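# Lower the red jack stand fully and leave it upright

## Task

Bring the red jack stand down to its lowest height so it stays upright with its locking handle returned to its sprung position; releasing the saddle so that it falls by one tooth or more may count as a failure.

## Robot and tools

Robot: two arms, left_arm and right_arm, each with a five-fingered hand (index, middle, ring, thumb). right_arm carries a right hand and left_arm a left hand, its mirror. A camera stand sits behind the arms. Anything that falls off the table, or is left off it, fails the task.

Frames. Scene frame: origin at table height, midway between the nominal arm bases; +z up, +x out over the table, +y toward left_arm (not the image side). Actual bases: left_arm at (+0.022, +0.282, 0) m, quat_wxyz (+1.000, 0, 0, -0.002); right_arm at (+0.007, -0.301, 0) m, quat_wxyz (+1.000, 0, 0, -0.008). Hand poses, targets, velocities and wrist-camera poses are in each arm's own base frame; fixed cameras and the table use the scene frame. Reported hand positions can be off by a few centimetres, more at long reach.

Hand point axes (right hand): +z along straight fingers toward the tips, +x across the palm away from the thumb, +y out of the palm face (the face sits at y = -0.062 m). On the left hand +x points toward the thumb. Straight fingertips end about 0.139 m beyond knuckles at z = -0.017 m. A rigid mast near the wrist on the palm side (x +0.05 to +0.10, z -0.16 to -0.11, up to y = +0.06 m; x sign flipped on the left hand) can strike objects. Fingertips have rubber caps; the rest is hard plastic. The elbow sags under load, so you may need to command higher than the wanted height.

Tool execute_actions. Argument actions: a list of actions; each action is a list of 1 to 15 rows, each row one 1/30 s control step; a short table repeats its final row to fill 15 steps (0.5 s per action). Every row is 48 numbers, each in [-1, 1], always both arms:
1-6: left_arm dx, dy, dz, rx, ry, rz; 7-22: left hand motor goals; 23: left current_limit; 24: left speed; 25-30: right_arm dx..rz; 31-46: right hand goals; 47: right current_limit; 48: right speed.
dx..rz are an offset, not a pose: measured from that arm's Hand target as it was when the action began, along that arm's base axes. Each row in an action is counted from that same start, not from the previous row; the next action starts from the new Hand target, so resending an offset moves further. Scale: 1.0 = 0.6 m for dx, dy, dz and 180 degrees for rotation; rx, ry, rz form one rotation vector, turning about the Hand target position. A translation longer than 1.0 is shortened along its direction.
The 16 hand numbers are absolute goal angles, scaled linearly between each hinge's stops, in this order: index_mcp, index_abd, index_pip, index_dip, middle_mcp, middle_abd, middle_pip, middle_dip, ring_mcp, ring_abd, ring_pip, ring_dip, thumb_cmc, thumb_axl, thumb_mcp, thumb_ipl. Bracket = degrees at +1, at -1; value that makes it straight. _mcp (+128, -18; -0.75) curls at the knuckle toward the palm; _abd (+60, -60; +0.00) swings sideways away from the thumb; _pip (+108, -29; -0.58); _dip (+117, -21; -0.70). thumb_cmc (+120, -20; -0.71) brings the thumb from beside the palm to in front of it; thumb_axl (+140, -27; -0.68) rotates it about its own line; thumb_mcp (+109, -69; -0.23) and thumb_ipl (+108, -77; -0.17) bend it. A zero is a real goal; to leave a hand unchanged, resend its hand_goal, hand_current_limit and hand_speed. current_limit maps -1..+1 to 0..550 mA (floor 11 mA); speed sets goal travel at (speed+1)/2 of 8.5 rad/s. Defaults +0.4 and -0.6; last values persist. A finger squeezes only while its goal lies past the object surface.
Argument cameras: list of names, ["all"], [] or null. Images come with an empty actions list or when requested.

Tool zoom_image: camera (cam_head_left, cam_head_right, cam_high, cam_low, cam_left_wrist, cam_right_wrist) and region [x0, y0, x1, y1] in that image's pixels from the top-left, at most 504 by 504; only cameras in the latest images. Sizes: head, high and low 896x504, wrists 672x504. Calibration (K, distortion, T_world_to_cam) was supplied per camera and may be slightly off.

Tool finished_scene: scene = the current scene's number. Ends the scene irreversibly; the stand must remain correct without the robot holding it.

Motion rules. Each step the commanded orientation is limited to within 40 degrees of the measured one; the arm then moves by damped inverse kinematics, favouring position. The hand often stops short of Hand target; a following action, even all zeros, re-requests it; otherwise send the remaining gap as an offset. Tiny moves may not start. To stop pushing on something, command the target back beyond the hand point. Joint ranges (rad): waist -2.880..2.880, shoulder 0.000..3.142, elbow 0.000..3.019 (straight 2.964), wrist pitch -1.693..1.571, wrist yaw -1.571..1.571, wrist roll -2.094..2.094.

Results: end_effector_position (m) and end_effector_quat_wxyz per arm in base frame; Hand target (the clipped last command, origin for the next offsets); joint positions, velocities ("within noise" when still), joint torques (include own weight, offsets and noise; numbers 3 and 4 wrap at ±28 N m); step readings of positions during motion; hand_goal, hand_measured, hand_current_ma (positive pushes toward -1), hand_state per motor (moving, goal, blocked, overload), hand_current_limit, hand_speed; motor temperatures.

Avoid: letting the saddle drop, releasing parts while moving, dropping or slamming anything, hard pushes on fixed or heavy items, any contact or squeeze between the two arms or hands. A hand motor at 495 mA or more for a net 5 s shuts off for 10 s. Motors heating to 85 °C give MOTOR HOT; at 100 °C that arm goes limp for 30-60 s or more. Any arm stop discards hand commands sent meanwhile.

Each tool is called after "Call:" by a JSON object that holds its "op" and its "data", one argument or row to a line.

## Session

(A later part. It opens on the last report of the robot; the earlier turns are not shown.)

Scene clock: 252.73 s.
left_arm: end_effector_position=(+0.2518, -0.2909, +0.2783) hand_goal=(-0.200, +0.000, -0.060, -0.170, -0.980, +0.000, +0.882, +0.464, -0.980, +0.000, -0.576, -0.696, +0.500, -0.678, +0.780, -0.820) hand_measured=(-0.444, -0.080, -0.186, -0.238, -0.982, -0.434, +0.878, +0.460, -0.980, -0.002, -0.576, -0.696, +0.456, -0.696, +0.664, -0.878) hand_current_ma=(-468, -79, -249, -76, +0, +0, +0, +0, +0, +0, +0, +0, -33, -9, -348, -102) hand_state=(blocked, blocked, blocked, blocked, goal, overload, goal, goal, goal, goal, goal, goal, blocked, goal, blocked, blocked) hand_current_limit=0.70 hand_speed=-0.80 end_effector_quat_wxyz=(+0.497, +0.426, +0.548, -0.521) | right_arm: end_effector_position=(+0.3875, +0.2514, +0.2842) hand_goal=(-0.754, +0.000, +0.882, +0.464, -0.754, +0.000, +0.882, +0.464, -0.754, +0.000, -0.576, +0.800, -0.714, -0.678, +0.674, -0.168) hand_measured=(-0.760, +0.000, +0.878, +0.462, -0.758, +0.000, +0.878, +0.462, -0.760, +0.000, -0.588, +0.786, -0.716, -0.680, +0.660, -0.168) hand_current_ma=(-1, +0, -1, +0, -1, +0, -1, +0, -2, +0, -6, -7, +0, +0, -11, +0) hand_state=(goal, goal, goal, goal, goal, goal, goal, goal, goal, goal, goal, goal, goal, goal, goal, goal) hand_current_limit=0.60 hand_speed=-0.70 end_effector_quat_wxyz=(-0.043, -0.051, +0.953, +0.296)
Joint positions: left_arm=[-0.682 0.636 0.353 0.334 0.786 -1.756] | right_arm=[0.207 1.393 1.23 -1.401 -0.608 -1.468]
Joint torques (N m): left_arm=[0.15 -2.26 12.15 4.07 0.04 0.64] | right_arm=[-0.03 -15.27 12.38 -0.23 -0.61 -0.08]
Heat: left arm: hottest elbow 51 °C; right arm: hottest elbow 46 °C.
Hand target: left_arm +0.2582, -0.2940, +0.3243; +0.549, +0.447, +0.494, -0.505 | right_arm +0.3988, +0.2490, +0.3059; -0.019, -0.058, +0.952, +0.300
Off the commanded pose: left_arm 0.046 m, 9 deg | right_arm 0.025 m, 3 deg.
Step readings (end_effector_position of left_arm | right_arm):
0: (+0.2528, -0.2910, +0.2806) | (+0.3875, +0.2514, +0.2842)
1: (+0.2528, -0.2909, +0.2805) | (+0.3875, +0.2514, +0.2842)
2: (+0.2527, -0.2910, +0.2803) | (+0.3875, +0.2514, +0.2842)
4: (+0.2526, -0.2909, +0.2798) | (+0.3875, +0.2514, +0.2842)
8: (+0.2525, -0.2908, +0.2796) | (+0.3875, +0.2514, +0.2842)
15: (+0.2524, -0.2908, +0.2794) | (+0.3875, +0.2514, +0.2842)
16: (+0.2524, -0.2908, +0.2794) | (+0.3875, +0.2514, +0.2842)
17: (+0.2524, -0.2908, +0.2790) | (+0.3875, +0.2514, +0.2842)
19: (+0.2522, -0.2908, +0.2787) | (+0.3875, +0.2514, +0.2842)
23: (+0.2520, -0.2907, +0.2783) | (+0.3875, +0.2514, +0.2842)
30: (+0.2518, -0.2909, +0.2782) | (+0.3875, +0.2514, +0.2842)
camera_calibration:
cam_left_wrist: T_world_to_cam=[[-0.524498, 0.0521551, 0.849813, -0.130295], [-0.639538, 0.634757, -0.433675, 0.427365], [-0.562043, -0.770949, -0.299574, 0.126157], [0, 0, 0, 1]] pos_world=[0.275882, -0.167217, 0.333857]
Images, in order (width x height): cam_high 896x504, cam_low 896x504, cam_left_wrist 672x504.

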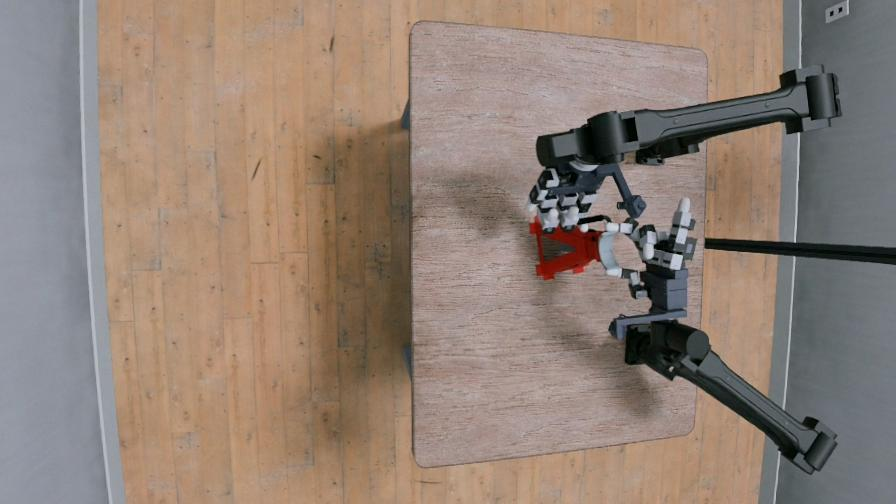

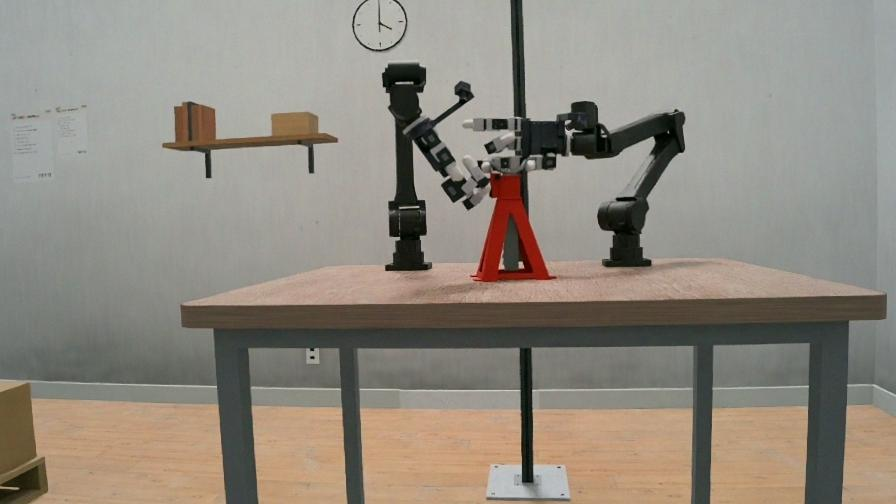

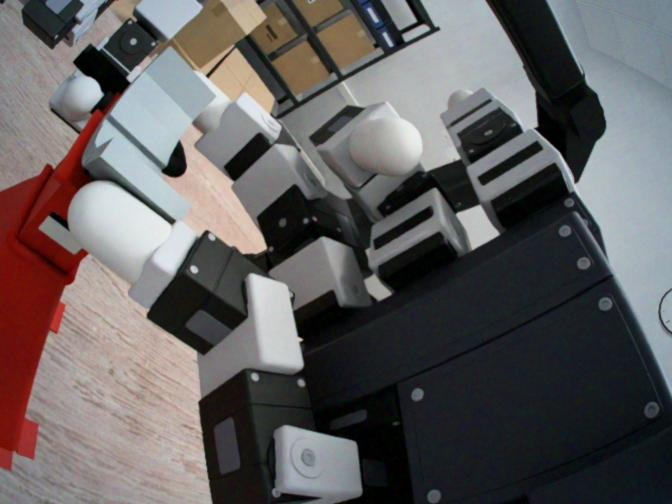

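Call:
{"op": "execute_actions", "data": {
  "actions": [
    [[0,0,0,0,0,0,-0.33,0,-0.12,-0.2,-0.98,0,0.882,0.464,-0.98,0,-0.576,-0.696,0.5,-0.678,0.73,-0.84,0.7,-0.8,0,0,0,0,0,0,-0.754,0,0.882,0.464,-0.754,0,0.882,0.464,-0.754,0,-0.576,0.8,-0.714,-0.678,0.674,-0.168,0.6,-0.7]],
    [[0,0,0,0,0,0,-0.4,0,-0.15,-0.22,-0.98,0,0.882,0.464,-0.98,0,-0.576,-0.696,0.5,-0.678,0.7,-0.86,0.7,-0.8,0,0,0,0,0,0,-0.754,0,0.882,0.464,-0.754,0,0.882,0.464,-0.754,0,-0.576,0.8,-0.714,-0.678,0.674,-0.168,0.6,-0.7]]
  ],
  "cameras": ["cam_low","cam_high"]
}}

Call:
{"op": "zoom_image", "data": {
  "camera": "cam_low",
  "region": [475, 150, 545, 205]
}}

Call:
{"op": "zoom_image", "data": {
  "camera": "cam_high",
  "region": [550, 190, 670, 310]
}}

Scene clock: 264.90 s.
left_arm: end_effector_position=(+0.2515, -0.2913, +0.2784) hand_goal=(-0.400, +0.000, -0.150, -0.220, -0.980, +0.000, +0.882, +0.464, -0.980, +0.000, -0.576, -0.696, +0.500, -0.678, +0.700, -0.860) hand_measured=(-0.446, -0.080, -0.196, -0.248, -0.982, -0.434, +0.878, +0.460, -0.980, -0.002, -0.576, -0.696, +0.458, -0.696, +0.664, -0.892) hand_current_ma=(-39, -79, -35, -13, +0, +0, +0, +0, +0, +0, +0, +0, -32, -9, -38, -31) hand_state=(blocked, blocked, blocked, blocked, goal, overload, goal, goal, goal, goal, goal, goal, blocked, goal, blocked, blocked) hand_current_limit=0.70 hand_speed=-0.80 end_effector_quat_wxyz=(+0.497, +0.426, +0.548, -0.521) | right_arm: end_effector_position=(+0.3875, +0.2514, +0.2842) hand_goal=(-0.754, +0.000, +0.882, +0.464, -0.754, +0.000, +0.882, +0.464, -0.754, +0.000, -0.576, +0.800, -0.714, -0.678, +0.674, -0.168) hand_measured=(-0.760, +0.000, +0.878, +0.462, -0.758, +0.000, +0.878, +0.462, -0.760, +0.000, -0.588, +0.786, -0.716, -0.680, +0.660, -0.168) hand_current_ma=(-1, +0, -1, +0, -1, +0, -1, +0, -2, +0, -6, -7, +0, +0, -11, +0) hand_state=(goal, goal, goal, goal, goal, goal, goal, goal, goal, goal, goal, goal, goal, goal, goal, goal) hand_current_limit=0.60 hand_speed=-0.70 end_effector_quat_wxyz=(-0.043, -0.051, +0.953, +0.296)
Joint positions: left_arm=[-0.682 0.637 0.353 0.336 0.789 -1.756] | right_arm=[0.207 1.393 1.23 -1.401 -0.608 -1.468]
Joint torques (N m): left_arm=[0.21 -2.32 12.22 4.01 -0.04 0.63] | right_arm=[-0.26 -15.15 12.51 -0.35 -0.6 -0.09]
Heat: left arm: hottest elbow 49 °C; right arm: hottest elbow 47 °C.
Hand target: left_arm +0.2582, -0.2941, +0.3242; +0.549, +0.447, +0.494, -0.505 | right_arm +0.3988, +0.2490, +0.3059; -0.019, -0.058, +0.952, +0.300
Off the commanded pose: left_arm 0.046 m, 9 deg | right_arm 0.025 m, 3 deg.
Step readings (end_effector_position of left_arm | right_arm):
0: (+0.2518, -0.2909, +0.2783) | (+0.3875, +0.2514, +0.2842)
1: (+0.2518, -0.2910, +0.2782) | (+0.3875, +0.2514, +0.2842)
2: (+0.2518, -0.2910, +0.2783) | (+0.3875, +0.2514, +0.2842)
4: (+0.2518, -0.2911, +0.2782) | (+0.3875, +0.2514, +0.2842)
8: (+0.2516, -0.2912, +0.2782) | (+0.3875, +0.2514, +0.2842)
15: (+0.2516, -0.2912, +0.2782) | (+0.3875, +0.2514, +0.2842)
16: (+0.2516, -0.2912, +0.2782) | (+0.3875, +0.2514, +0.2842)
17: (+0.2516, -0.2913, +0.2783) | (+0.3875, +0.2514, +0.2842)
19: (+0.2515, -0.2913, +0.2784) | (+0.3875, +0.2514, +0.2842)
23: (+0.2515, -0.2913, +0.2784) | (+0.3875, +0.2514, +0.2842)
30: (+0.2515, -0.2913, +0.2784) | (+0.3875, +0.2514, +0.2842)
Images, in order (width x height): cam_high 896x504, cam_low 896x504.

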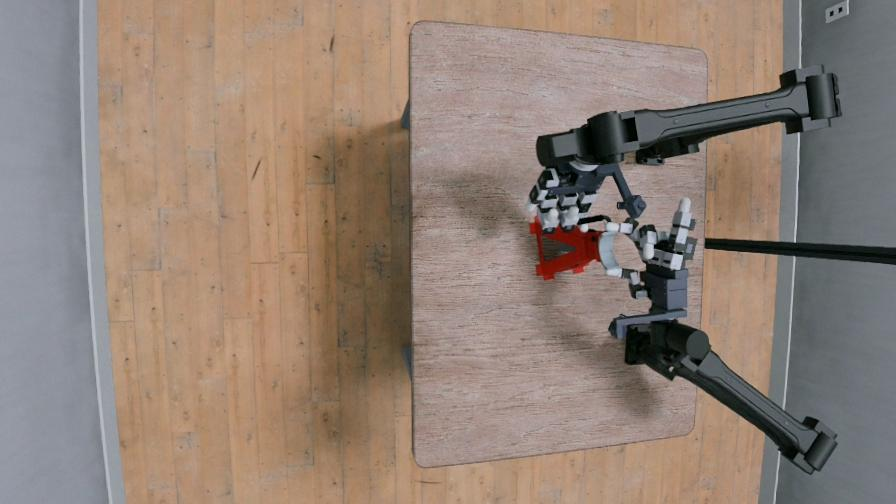

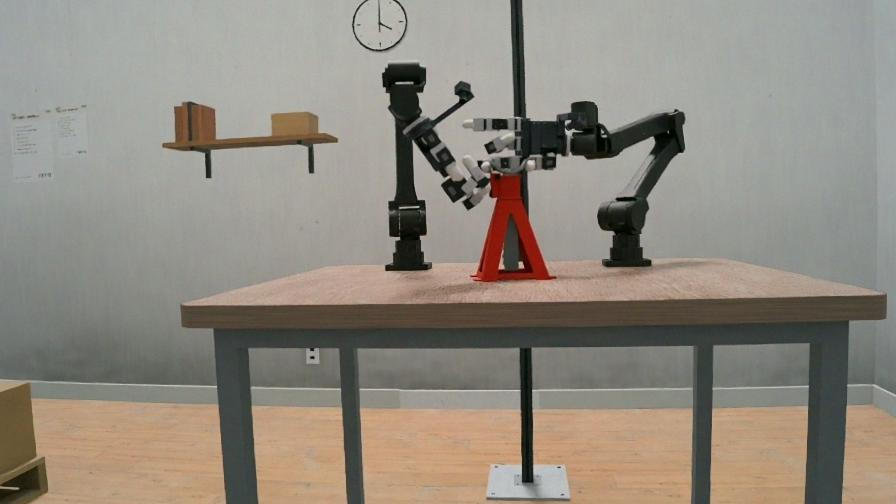

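Scaled by 7.200 from the camera's 896x504 image, which has a finer 1280x720 frame.

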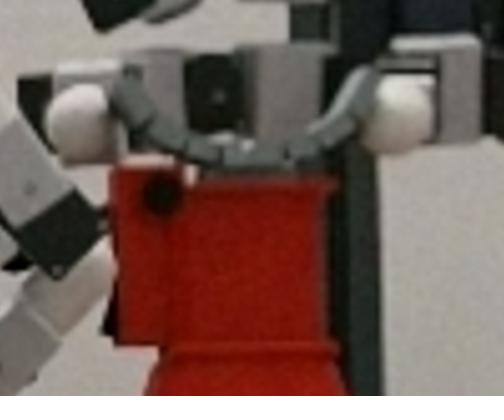

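Scaled by 4.200 from the camera's 896x504 image, which has a finer 1280x720 frame.

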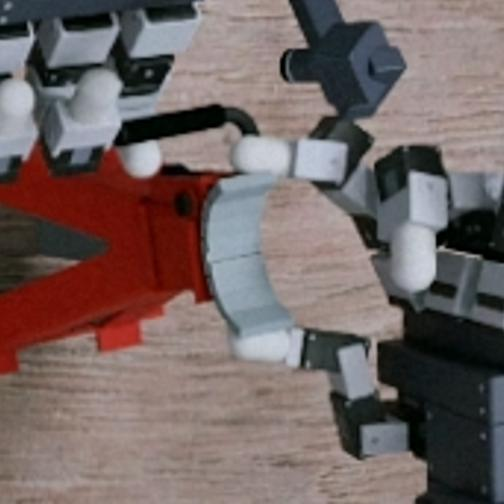

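Call:
{"op": "execute_actions", "data": {
  "actions": [
    [[0,0,0,0,0,0,-0.45,0,-0.19,-0.2,-0.98,0,0.882,0.464,-0.98,0,-0.576,-0.696,0.5,-0.678,0.65,-0.86,0.7,-0.8,0,0,0,0,0,0,-0.754,0,0.882,0.464,-0.754,0,0.882,0.464,-0.754,0,-0.576,0.8,-0.714,-0.678,0.674,-0.168,0.6,-0.7]],
    [[0,0,0,0,0,0,-0.47,0,-0.2,-0.17,-0.98,0,0.882,0.464,-0.98,0,-0.576,-0.696,0.5,-0.678,0.6,-0.85,0.7,-0.8,0,0,0,0,0,0,-0.754,0,0.882,0.464,-0.754,0,0.882,0.464,-0.754,0,-0.576,0.8,-0.714,-0.678,0.674,-0.168,0.6,-0.7]]
  ],
  "cameras": ["cam_low","cam_high"]
}}

Call:
{"op": "zoom_image", "data": {
  "camera": "cam_low",
  "region": [475, 150, 545, 205]
}}

Call:
{"op": "zoom_image", "data": {
  "camera": "cam_high",
  "region": [550, 190, 670, 310]
}}

Scene clock: 267.60 s.
left_arm: end_effector_position=(+0.2513, -0.2922, +0.2861) hand_goal=(-0.470, +0.000, -0.200, -0.170, -0.980, +0.000, +0.882, +0.464, -0.980, +0.000, -0.576, -0.696, +0.500, -0.678, +0.600, -0.850) hand_measured=(-0.474, -0.010, -0.206, -0.174, -0.982, -0.434, +0.878, +0.460, -0.980, -0.002, -0.576, -0.696, +0.444, -0.712, +0.592, -0.872) hand_current_ma=(+0, -2, -1, +0, +0, +0, +0, +0, +0, +0, +0, +0, -54, -31, -2, -16) hand_state=(goal, goal, goal, goal, goal, overload, goal, goal, goal, goal, goal, goal, blocked, blocked, goal, blocked) hand_current_limit=0.70 hand_speed=-0.80 end_effector_quat_wxyz=(+0.507, +0.433, +0.534, -0.520) | right_arm: end_effector_position=(+0.3875, +0.2514, +0.2842) hand_goal=(-0.754, +0.000, +0.882, +0.464, -0.754, +0.000, +0.882, +0.464, -0.754, +0.000, -0.576, +0.800, -0.714, -0.678, +0.674, -0.168) hand_measured=(-0.760, +0.000, +0.878, +0.462, -0.758, +0.000, +0.878, +0.462, -0.760, +0.000, -0.588, +0.786, -0.716, -0.680, +0.660, -0.168) hand_current_ma=(-1, +0, -1, +0, -1, +0, -1, +0, -2, +0, -6, -7, +0, +0, -11, +0) hand_state=(goal, goal, goal, goal, goal, goal, goal, goal, goal, goal, goal, goal, goal, goal, goal, goal) hand_current_limit=0.60 hand_speed=-0.70 end_effector_quat_wxyz=(-0.043, -0.051, +0.953, +0.296)
Joint positions: left_arm=[-0.682 0.637 0.353 0.362 0.795 -1.743] | right_arm=[0.207 1.393 1.23 -1.401 -0.608 -1.468]
Joint torques (N m): left_arm=[0.26 -1.9 12.27 3.28 -0.18 0.52] | right_arm=[0.44 -15.68 12.55 -0.29 -0.62 -0.08]
Heat: left arm: hottest elbow 48 °C; right arm: hottest elbow 47 °C.
Hand target: left_arm +0.2582, -0.2941, +0.3243; +0.549, +0.447, +0.494, -0.505 | right_arm +0.3988, +0.2490, +0.3059; -0.019, -0.058, +0.952, +0.300
Off the commanded pose: left_arm 0.039 m, 7 deg | right_arm 0.025 m, 3 deg.
Step readings (end_effector_position of left_arm | right_arm):
0: (+0.2515, -0.2913, +0.2784) | (+0.3875, +0.2514, +0.2842)
1: (+0.2515, -0.2913, +0.2784) | (+0.3875, +0.2514, +0.2842)
2: (+0.2514, -0.2914, +0.2786) | (+0.3875, +0.2514, +0.2842)
4: (+0.2512, -0.2917, +0.2799) | (+0.3875, +0.2514, +0.2842)
8: (+0.2509, -0.2920, +0.2813) | (+0.3875, +0.2514, +0.2842)
15: (+0.2508, -0.2921, +0.2822) | (+0.3875, +0.2514, +0.2842)
16: (+0.2508, -0.2921, +0.2822) | (+0.3875, +0.2514, +0.2842)
17: (+0.2509, -0.2921, +0.2826) | (+0.3875, +0.2514, +0.2842)
19: (+0.2511, -0.2922, +0.2846) | (+0.3875, +0.2514, +0.2842)
23: (+0.2513, -0.2922, +0.2859) | (+0.3875, +0.2514, +0.2842)
30: (+0.2513, -0.2922, +0.2860) | (+0.3875, +0.2514, +0.2842)
Images, in order (width x height): cam_high 896x504, cam_low 896x504.

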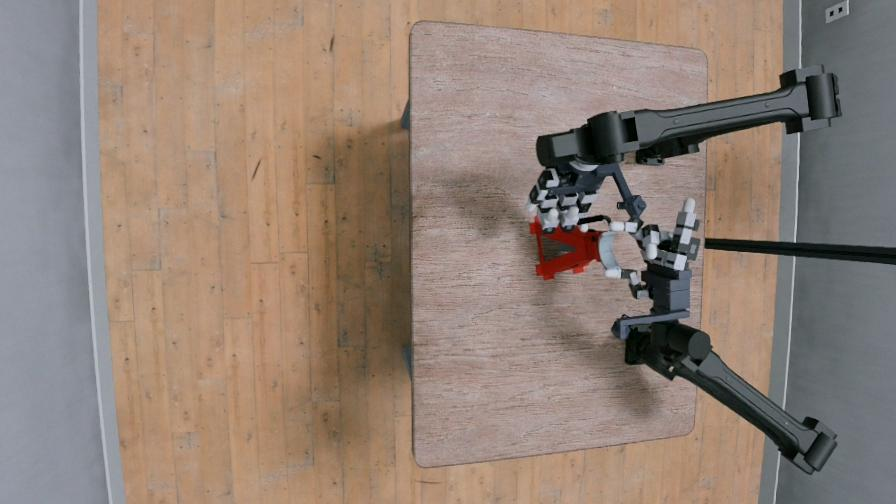

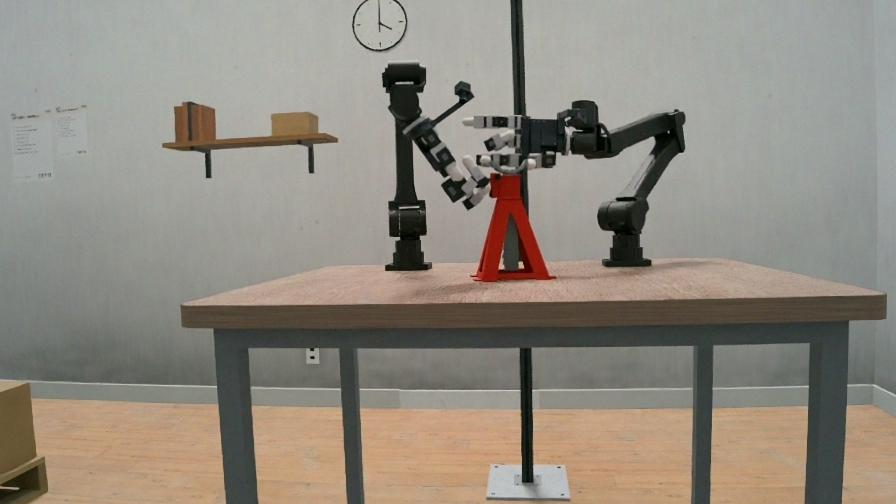

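Scaled by 7.200 from the camera's 896x504 image, which has a finer 1280x720 frame.

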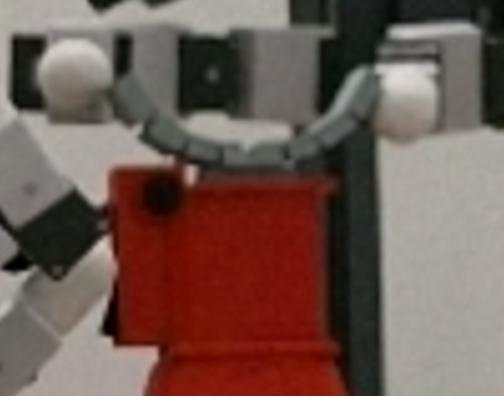

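Scaled by 4.200 from the camera's 896x504 image, which has a finer 1280x720 frame.

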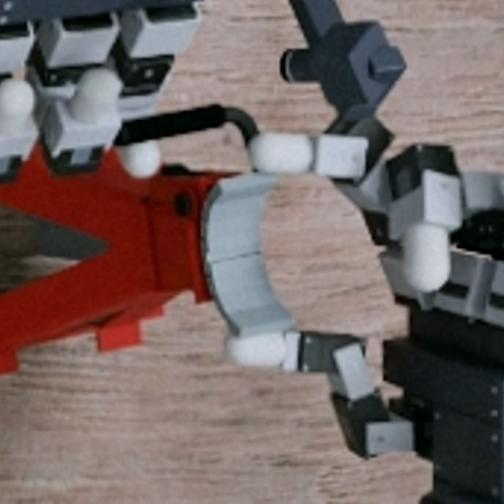

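Call:
{"op": "execute_actions", "data": {
  "actions": [
    [[0,0,0,0,0,0,-0.55,0,-0.24,-0.1,-0.98,0,0.882,0.464,-0.98,0,-0.576,-0.696,0.48,-0.678,0.45,-0.83,0.7,-0.6,0,0.005,-0.015,0,0,0,-0.754,0,0.882,0.464,-0.754,0,0.882,0.464,-0.754,0,-0.576,0.8,-0.714,-0.678,0.674,-0.168,0.6,-0.7]],
    [[0,0,0,0,0,0,-0.62,0,-0.26,-0.1,-0.98,0,0.882,0.464,-0.98,0,-0.576,-0.696,0.42,-0.678,0.4,-0.83,0.7,-0.6,0,0.006,-0.015,0,0,0,-0.754,0,0.882,0.464,-0.754,0,0.882,0.464,-0.754,0,-0.576,0.8,-0.714,-0.678,0.674,-0.168,0.6,-0.7]]
  ],
  "cameras": ["cam_low","cam_high","cam_right_wrist"]
}}

Call:
{"op": "zoom_image", "data": {
  "camera": "cam_low",
  "region": [450, 110, 570, 210]
}}

Call:
{"op": "zoom_image", "data": {
  "camera": "cam_high",
  "region": [550, 190, 670, 310]
}}

Scene clock: 270.90 s.
left_arm: end_effector_position=(+0.2528, -0.2920, +0.2963) hand_goal=(-0.620, +0.000, -0.260, -0.100, -0.980, +0.000, +0.882, +0.464, -0.980, +0.000, -0.576, -0.696, +0.420, -0.678, +0.400, -0.830) hand_measured=(-0.616, -0.010, -0.256, -0.102, -0.982, -0.434, +0.878, +0.460, -0.980, -0.002, -0.576, -0.696, +0.416, -0.686, +0.402, -0.832) hand_current_ma=(+0, -2, +0, +0, +0, +0, +0, +0, +0, +0, +0, +0, +0, -2, +0, +0) hand_state=(goal, goal, goal, goal, goal, overload, goal, goal, goal, goal, goal, goal, goal, goal, goal, goal) hand_current_limit=0.70 hand_speed=-0.60 end_effector_quat_wxyz=(+0.527, +0.444, +0.516, -0.509) | right_arm: end_effector_position=(+0.3932, +0.2526, +0.2854) hand_goal=(-0.754, +0.000, +0.882, +0.464, -0.754, +0.000, +0.882, +0.464, -0.754, +0.000, -0.576, +0.800, -0.714, -0.678, +0.674, -0.168) hand_measured=(-0.760, +0.000, +0.878, +0.462, -0.758, +0.000, +0.878, +0.462, -0.760, +0.000, -0.588, +0.786, -0.716, -0.680, +0.660, -0.168) hand_current_ma=(-1, +0, -1, +0, -1, +0, -1, +0, -2, +0, -6, -7, +0, +0, -11, +0) hand_state=(goal, goal, goal, goal, goal, goal, goal, goal, goal, goal, goal, goal, goal, goal, goal, goal) hand_current_limit=0.60 hand_speed=-0.70 end_effector_quat_wxyz=(-0.026, -0.056, +0.952, +0.299)
Joint positions: left_arm=[-0.682 0.637 0.353 0.389 0.795 -1.703] | right_arm=[0.207 1.393 1.23 -1.366 -0.608 -1.468]
Joint torques (N m): left_arm=[0.44 -1.38 12.36 2.48 -0.1 0.14] | right_arm=[0.62 -14.27 9.35 0.84 -0.62 0.13]
Heat: left arm: hottest elbow 48 °C; right arm: hottest elbow 47 °C.
Hand target: left_arm +0.2582, -0.2941, +0.3243; +0.548, +0.447, +0.494, -0.505 | right_arm +0.3987, +0.2555, +0.2878; -0.019, -0.057, +0.952, +0.300
Off the commanded pose: left_arm 0.028 m, 4 deg | right_arm 0.007 m, 1 deg.
Step readings (end_effector_position of left_arm | right_arm):
0: (+0.2513, -0.2922, +0.2861) | (+0.3875, +0.2514, +0.2842)
1: (+0.2513, -0.2922, +0.2861) | (+0.3875, +0.2514, +0.2842)
2: (+0.2514, -0.2922, +0.2865) | (+0.3875, +0.2514, +0.2842)
4: (+0.2519, -0.2922, +0.2902) | (+0.3875, +0.2514, +0.2842)
8: (+0.2525, -0.2921, +0.2944) | (+0.3879, +0.2515, +0.2842)
15: (+0.2527, -0.2921, +0.2960) | (+0.3883, +0.2516, +0.2843)
16: (+0.2527, -0.2921, +0.2961) | (+0.3884, +0.2516, +0.2843)
17: (+0.2528, -0.2920, +0.2962) | (+0.3889, +0.2517, +0.2845)
19: (+0.2528, -0.2920, +0.2963) | (+0.3904, +0.2520, +0.2848)
23: (+0.2528, -0.2920, +0.2963) | (+0.3925, +0.2525, +0.2852)
30: (+0.2528, -0.2920, +0.2963) | (+0.3932, +0.2526, +0.2854)
camera_calibration:
cam_right_wrist: T_world_to_cam=[[0.691212, 0.61873, 0.37336, -0.504855], [0.569561, -0.784428, 0.245506, -0.134276], [0.444777, 0.0429545, -0.894611, 0.1986], [0, 0, 0, 1]] pos_world=[0.337108, 0.198508, 0.399129]
Images, in order (width x height): cam_high 896x504, cam_low 896x504, cam_right_wrist 672x504.

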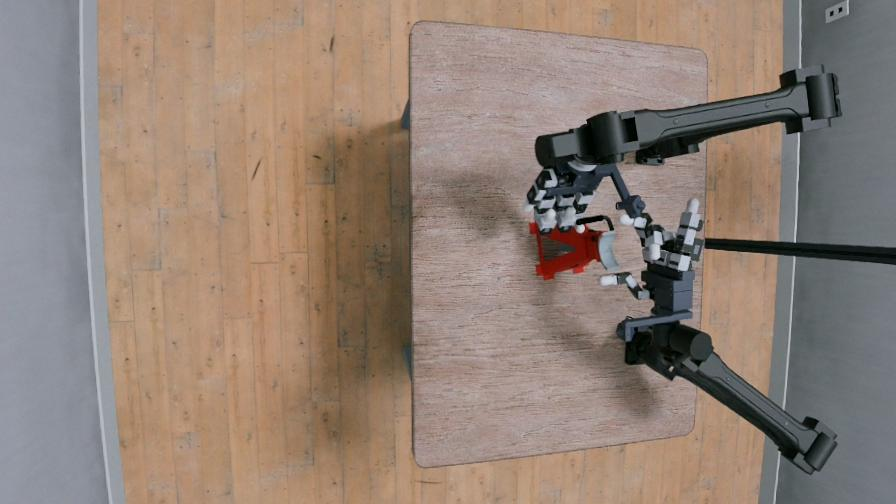

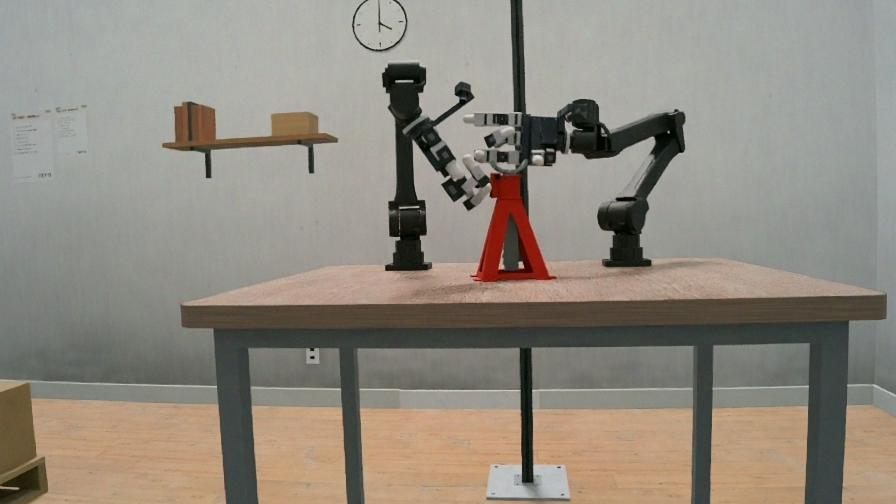

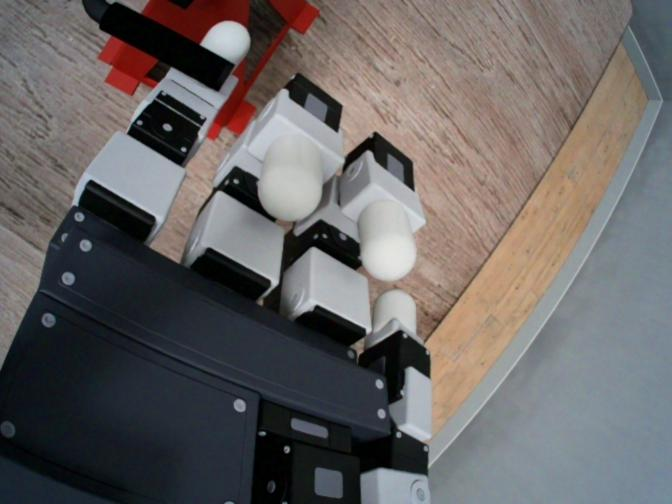

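Scaled by 4.200 from the camera's 896x504 image, which has a finer 1280x720 frame.

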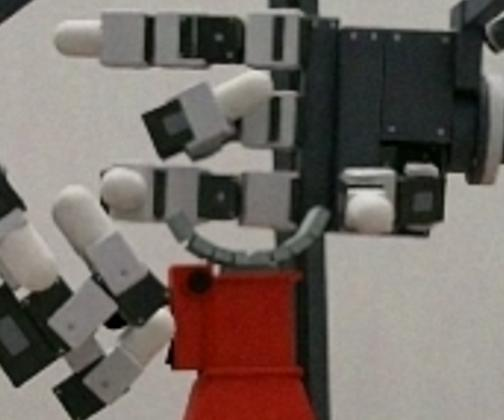

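Scaled by 4.200 from the camera's 896x504 image, which has a finer 1280x720 frame.

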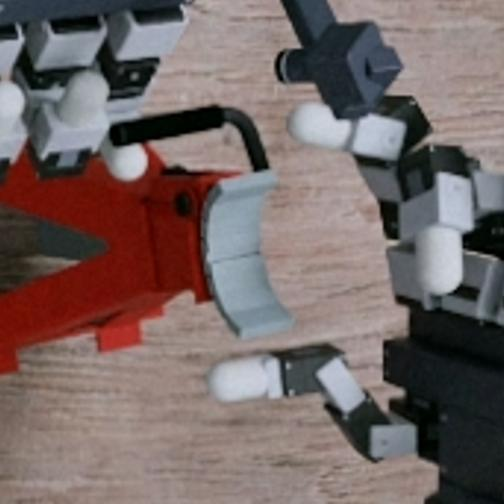

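Call:
{"op": "execute_actions", "data": {
  "actions": [
    [[-0.05,0,0.01,0,0,0,-0.62,0,-0.26,-0.1,-0.98,0,0.882,0.464,-0.98,0,-0.576,-0.696,0.42,-0.678,0.4,-0.83,0.4,-0.6,0,0.004,-0.012,0,0,0,-0.754,0,0.882,0.464,-0.754,0,0.882,0.464,-0.754,0,-0.576,0.8,-0.714,-0.678,0.674,-0.168,0.6,-0.7]],
    [[-0.07,0,0.0,0,0,0,-0.62,0,-0.26,-0.1,-0.98,0,0.882,0.464,-0.98,0,-0.576,-0.696,0.42,-0.678,0.4,-0.83,0.4,-0.6,0,0.004,-0.012,0,0,0,-0.754,0,0.882,0.464,-0.754,0,0.882,0.464,-0.754,0,-0.576,0.8,-0.714,-0.678,0.674,-0.168,0.6,-0.7]]
  ],
  "cameras": ["cam_low","cam_high","cam_right_wrist"]
}}

Call:
{"op": "zoom_image", "data": {
  "camera": "cam_low",
  "region": [450, 110, 570, 210]
}}

Call:
{"op": "zoom_image", "data": {
  "camera": "cam_high",
  "region": [550, 190, 670, 310]
}}

Scene clock: 274.37 s.
left_arm: end_effector_position=(+0.1887, -0.2929, +0.3279) hand_goal=(-0.620, +0.000, -0.260, -0.100, -0.980, +0.000, +0.882, +0.464, -0.980, +0.000, -0.576, -0.696, +0.420, -0.678, +0.400, -0.830) hand_measured=(-0.618, -0.010, -0.258, -0.102, -0.980, -0.434, +0.878, +0.462, -0.980, -0.002, -0.576, -0.696, +0.416, -0.686, +0.400, -0.832) hand_current_ma=(+0, -2, +0, +0, +0, +0, +0, +0, +0, +0, +0, +0, -1, -2, +0, +0) hand_state=(goal, goal, goal, goal, goal, overload, goal, goal, goal, goal, goal, goal, goal, goal, goal, goal) hand_current_limit=0.40 hand_speed=-0.60 end_effector_quat_wxyz=(+0.549, +0.443, +0.497, -0.506) | right_arm: end_effector_position=(+0.3956, +0.2572, +0.2778) hand_goal=(-0.754, +0.000, +0.882, +0.464, -0.754, +0.000, +0.882, +0.464, -0.754, +0.000, -0.576, +0.800, -0.714, -0.678, +0.674, -0.168) hand_measured=(-0.760, +0.000, +0.878, +0.462, -0.758, +0.000, +0.878, +0.462, -0.756, +0.000, -0.584, +0.786, -0.716, -0.680, +0.660, -0.168) hand_current_ma=(-1, +0, -1, +0, -1, +0, -1, +0, +0, +0, -3, -7, +0, +0, -11, +0) hand_state=(goal, goal, goal, goal, goal, goal, goal, goal, goal, goal, goal, goal, goal, goal, goal, goal) hand_current_limit=0.60 hand_speed=-0.70 end_effector_quat_wxyz=(-0.018, -0.060, +0.952, +0.301)
Joint positions: left_arm=[-0.965 0.397 0.353 0.174 0.504 -1.651] | right_arm=[0.217 1.396 1.211 -1.318 -0.608 -1.458]
Joint torques (N m): left_arm=[-0.79 0.21 10.56 1.57 -0.19 0.14] | right_arm=[1.49 -14.1 8.49 0.87 -0.58 0.18]
Heat: left arm: hottest elbow 48 °C; right arm: hottest elbow 47 °C.
Hand target: left_arm +0.1861, -0.2940, +0.3304; +0.549, +0.447, +0.494, -0.505 | right_arm +0.3989, +0.2603, +0.2736; -0.019, -0.057, +0.952, +0.300
Off the commanded pose: left_arm 0.004 m, 1 deg | right_arm 0.006 m, 0 deg.
Step readings (end_effector_position of left_arm | right_arm):
0: (+0.2528, -0.2920, +0.2963) | (+0.3933, +0.2526, +0.2854)
1: (+0.2530, -0.2919, +0.2965) | (+0.3933, +0.2526, +0.2854)
2: (+0.2538, -0.2911, +0.2974) | (+0.3936, +0.2527, +0.2855)
4: (+0.2516, -0.2895, +0.3012) | (+0.3947, +0.2531, +0.2858)
8: (+0.2347, -0.2907, +0.3151) | (+0.3954, +0.2541, +0.2851)
15: (+0.2292, -0.2909, +0.3155) | (+0.3952, +0.2547, +0.2843)
16: (+0.2294, -0.2906, +0.3151) | (+0.3952, +0.2547, +0.2841)
17: (+0.2297, -0.2900, +0.3143) | (+0.3953, +0.2547, +0.2837)
19: (+0.2237, -0.2898, +0.3159) | (+0.3955, +0.2552, +0.2824)
23: (+0.1970, -0.2929, +0.3300) | (+0.3954, +0.2568, +0.2792)
30: (+0.1887, -0.2928, +0.3292) | (+0.3956, +0.2572, +0.2778)
camera_calibration:
cam_right_wrist: T_world_to_cam=[[0.683038, 0.618021, 0.389241, -0.507453], [0.565977, -0.784716, 0.252766, -0.130771], [0.461659, 0.047653, -0.885777, 0.180217], [0, 0, 0, 1]] pos_world=[0.337424, 0.202411, 0.390208]
Images, in order (width x height): cam_high 896x504, cam_low 896x504, cam_right_wrist 672x504.

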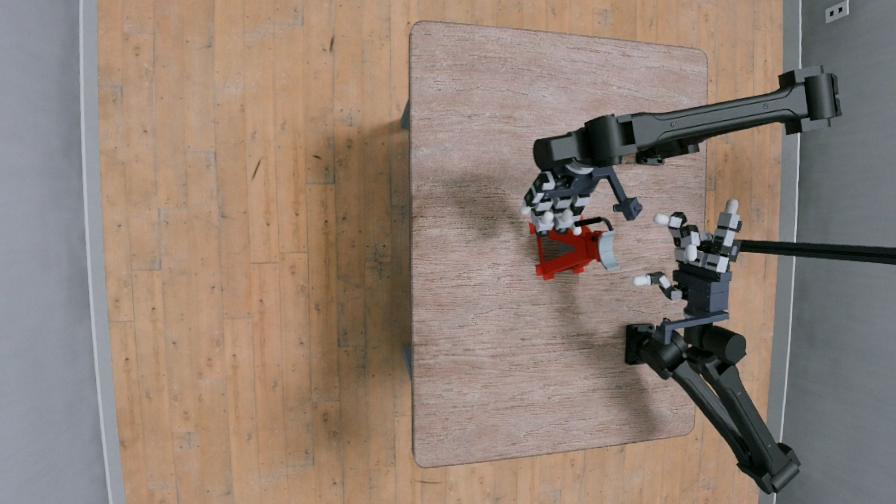

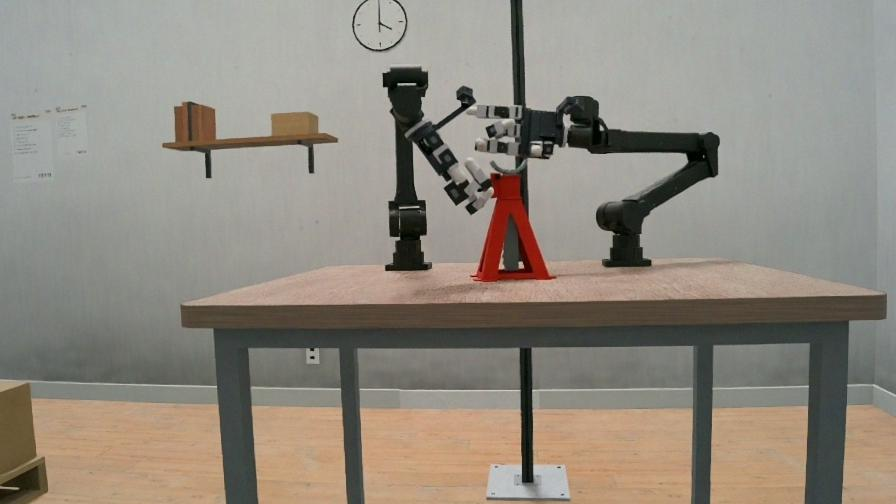

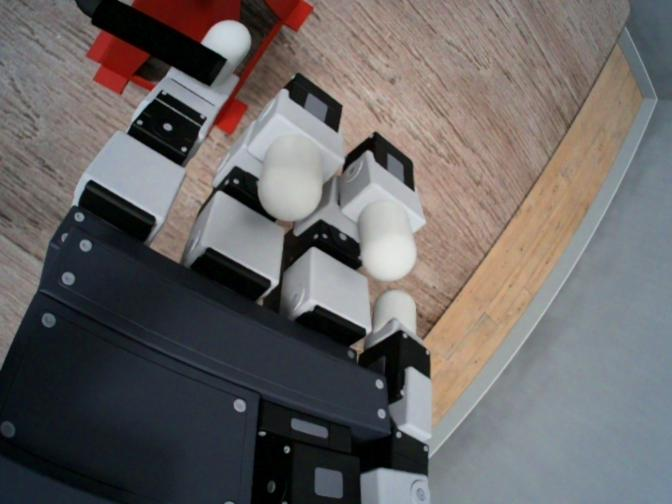

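Scaled by 4.200 from the camera's 896x504 image, which has a finer 1280x720 frame.

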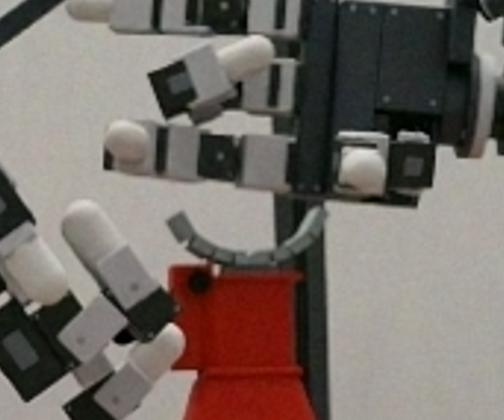

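Scaled by 4.200 from the camera's 896x504 image, which has a finer 1280x720 frame.

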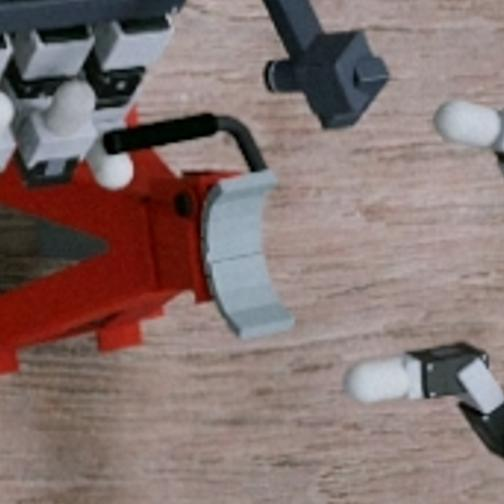

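Call:
{"op": "execute_actions", "data": {
  "actions": [
    [[0,0,0.0,0,0,0,-0.62,0,-0.26,-0.1,-0.98,0,0.882,0.464,-0.98,0,-0.576,-0.696,0.42,-0.678,0.4,-0.83,0.4,-0.6,-0.004,0.006,-0.013,0,0,0,-0.754,0,0.882,0.464,-0.754,0,0.882,0.464,-0.754,0,-0.576,0.8,-0.714,-0.678,0.674,-0.168,0.6,-0.7]],
    [[0,0,0.0,0,0,0,-0.62,0,-0.26,-0.1,-0.98,0,0.882,0.464,-0.98,0,-0.576,-0.696,0.42,-0.678,0.4,-0.83,0.4,-0.6,0,0.003,-0.008,0,0,0,-0.754,0,0.882,0.464,-0.754,0,0.882,0.464,-0.754,0,-0.576,0.8,-0.714,-0.678,0.674,-0.168,0.6,-0.7]]
  ],
  "cameras": ["cam_low","cam_high","cam_right_wrist"]
}}

Call:
{"op": "zoom_image", "data": {
  "camera": "cam_low",
  "region": [460, 160, 510, 215]
}}

Call:
{"op": "zoom_image", "data": {
  "camera": "cam_high",
  "region": [550, 190, 630, 270]
}}

Call:
{"op": "zoom_image", "data": {
  "camera": "cam_right_wrist",
  "region": [0, 0, 300, 250]
}}

Scene clock: 277.90 s.
left_arm: end_effector_position=(+0.1887, -0.2929, +0.3278) hand_goal=(-0.620, +0.000, -0.260, -0.100, -0.980, +0.000, +0.882, +0.464, -0.980, +0.000, -0.576, -0.696, +0.420, -0.678, +0.400, -0.830) hand_measured=(-0.618, -0.010, -0.258, -0.102, -0.980, -0.434, +0.878, +0.462, -0.980, -0.002, -0.576, -0.696, +0.416, -0.686, +0.400, -0.832) hand_current_ma=(+0, -2, +0, +0, +0, +0, +0, +0, +0, +0, +0, +0, -1, -2, +0, +0) hand_state=(goal, goal, goal, goal, goal, overload, goal, goal, goal, goal, goal, goal, goal, goal, goal, goal) hand_current_limit=0.40 hand_speed=-0.60 end_effector_quat_wxyz=(+0.549, +0.443, +0.497, -0.505) | right_arm: end_effector_position=(+0.3944, +0.2613, +0.2665) hand_goal=(-0.754, +0.000, +0.882, +0.464, -0.754, +0.000, +0.882, +0.464, -0.754, +0.000, -0.576, +0.800, -0.714, -0.678, +0.674, -0.168) hand_measured=(-0.760, +0.000, +0.878, +0.462, -0.758, +0.000, +0.878, +0.462, -0.756, +0.000, -0.582, +0.796, -0.716, -0.680, +0.660, -0.168) hand_current_ma=(-1, +0, -1, +0, -1, +0, -1, +0, +0, +0, -1, -1, +0, +0, -11, +0) hand_state=(goal, goal, goal, goal, goal, goal, goal, goal, goal, goal, goal, goal, goal, goal, goal, goal) hand_current_limit=0.60 hand_speed=-0.70 end_effector_quat_wxyz=(-0.015, -0.059, +0.952, +0.301)
Joint positions: left_arm=[-0.966 0.397 0.353 0.174 0.503 -1.65] | right_arm=[0.228 1.397 1.18 -1.273 -0.608 -1.442]
Joint torques (N m): left_arm=[-0.79 0.21 10.56 1.57 -0.19 0.14] | right_arm=[1.79 -14.1 8.38 0.98 -0.54 0.19]
Heat: left arm: hottest elbow 47 °C; right arm: hottest elbow 46 °C.
Hand target: left_arm +0.1861, -0.2941, +0.3303; +0.548, +0.447, +0.494, -0.505 | right_arm +0.3965, +0.2658, +0.2610; -0.019, -0.058, +0.952, +0.300
Off the commanded pose: left_arm 0.004 m, 1 deg | right_arm 0.007 m, 1 deg.
Step readings (end_effector_position of left_arm | right_arm):
0: (+0.1887, -0.2929, +0.3278) | (+0.3956, +0.2572, +0.2778)
1: (+0.1887, -0.2929, +0.3278) | (+0.3957, +0.2572, +0.2778)
2: (+0.1888, -0.2928, +0.3278) | (+0.3957, +0.2573, +0.2772)
4: (+0.1887, -0.2929, +0.3278) | (+0.3957, +0.2580, +0.2753)
8: (+0.1887, -0.2929, +0.3278) | (+0.3941, +0.2590, +0.2706)
15: (+0.1887, -0.2929, +0.3278) | (+0.3946, +0.2593, +0.2700)
16: (+0.1887, -0.2929, +0.3278) | (+0.3947, +0.2593, +0.2700)
17: (+0.1887, -0.2929, +0.3278) | (+0.3948, +0.2593, +0.2698)
19: (+0.1887, -0.2929, +0.3278) | (+0.3951, +0.2598, +0.2692)
23: (+0.1887, -0.2929, +0.3278) | (+0.3943, +0.2608, +0.2670)
30: (+0.1887, -0.2929, +0.3278) | (+0.3944, +0.2613, +0.2665)
camera_calibration:
cam_right_wrist: T_world_to_cam=[[0.682934, 0.615563, 0.393298, -0.505236], [0.562979, -0.786609, 0.253575, -0.122508], [0.465463, 0.0482437, -0.883752, 0.168406], [0, 0, 0, 1]] pos_world=[0.335625, 0.206514, 0.378602]
Images, in order (width x height): cam_high 896x504, cam_low 896x504, cam_right_wrist 672x504.

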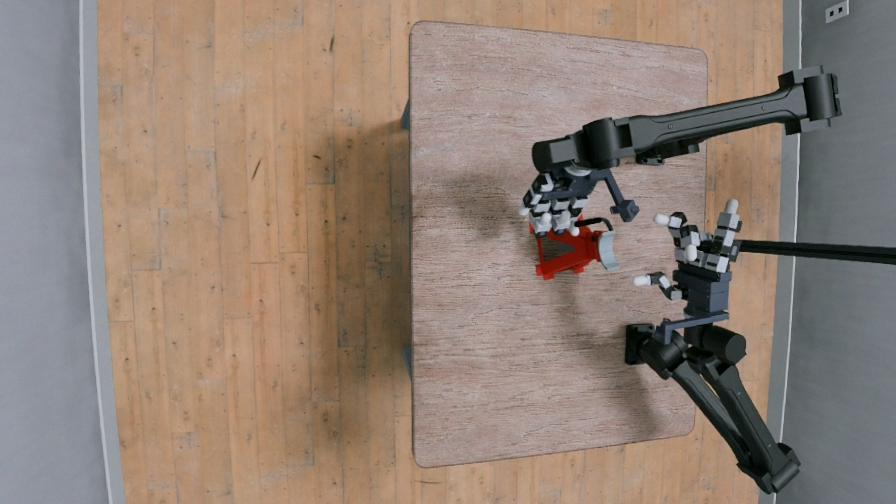

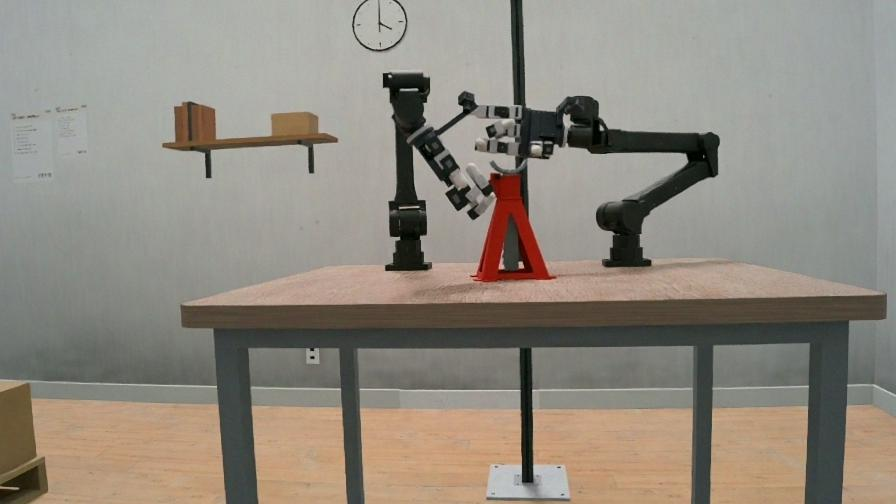

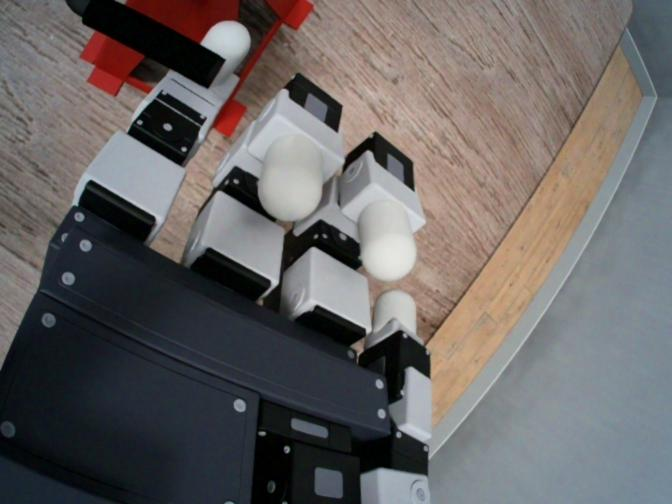

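Scaled by 9.164 from the camera's 896x504 image, which has a finer 1280x720 frame.

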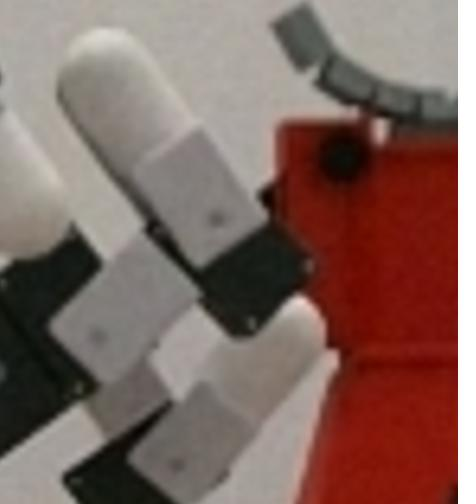

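Scaled by 6.300 from the camera's 896x504 image, which has a finer 1280x720 frame.

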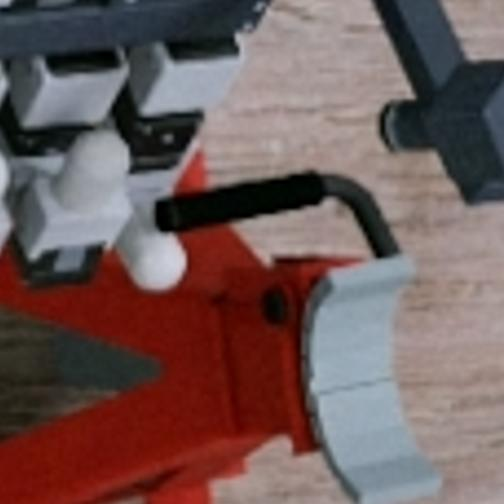

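Scaled by 1.680 from the camera's 672x504 image, which has a finer 960x720 frame.

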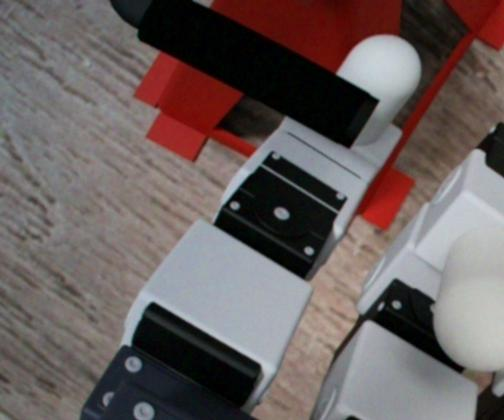

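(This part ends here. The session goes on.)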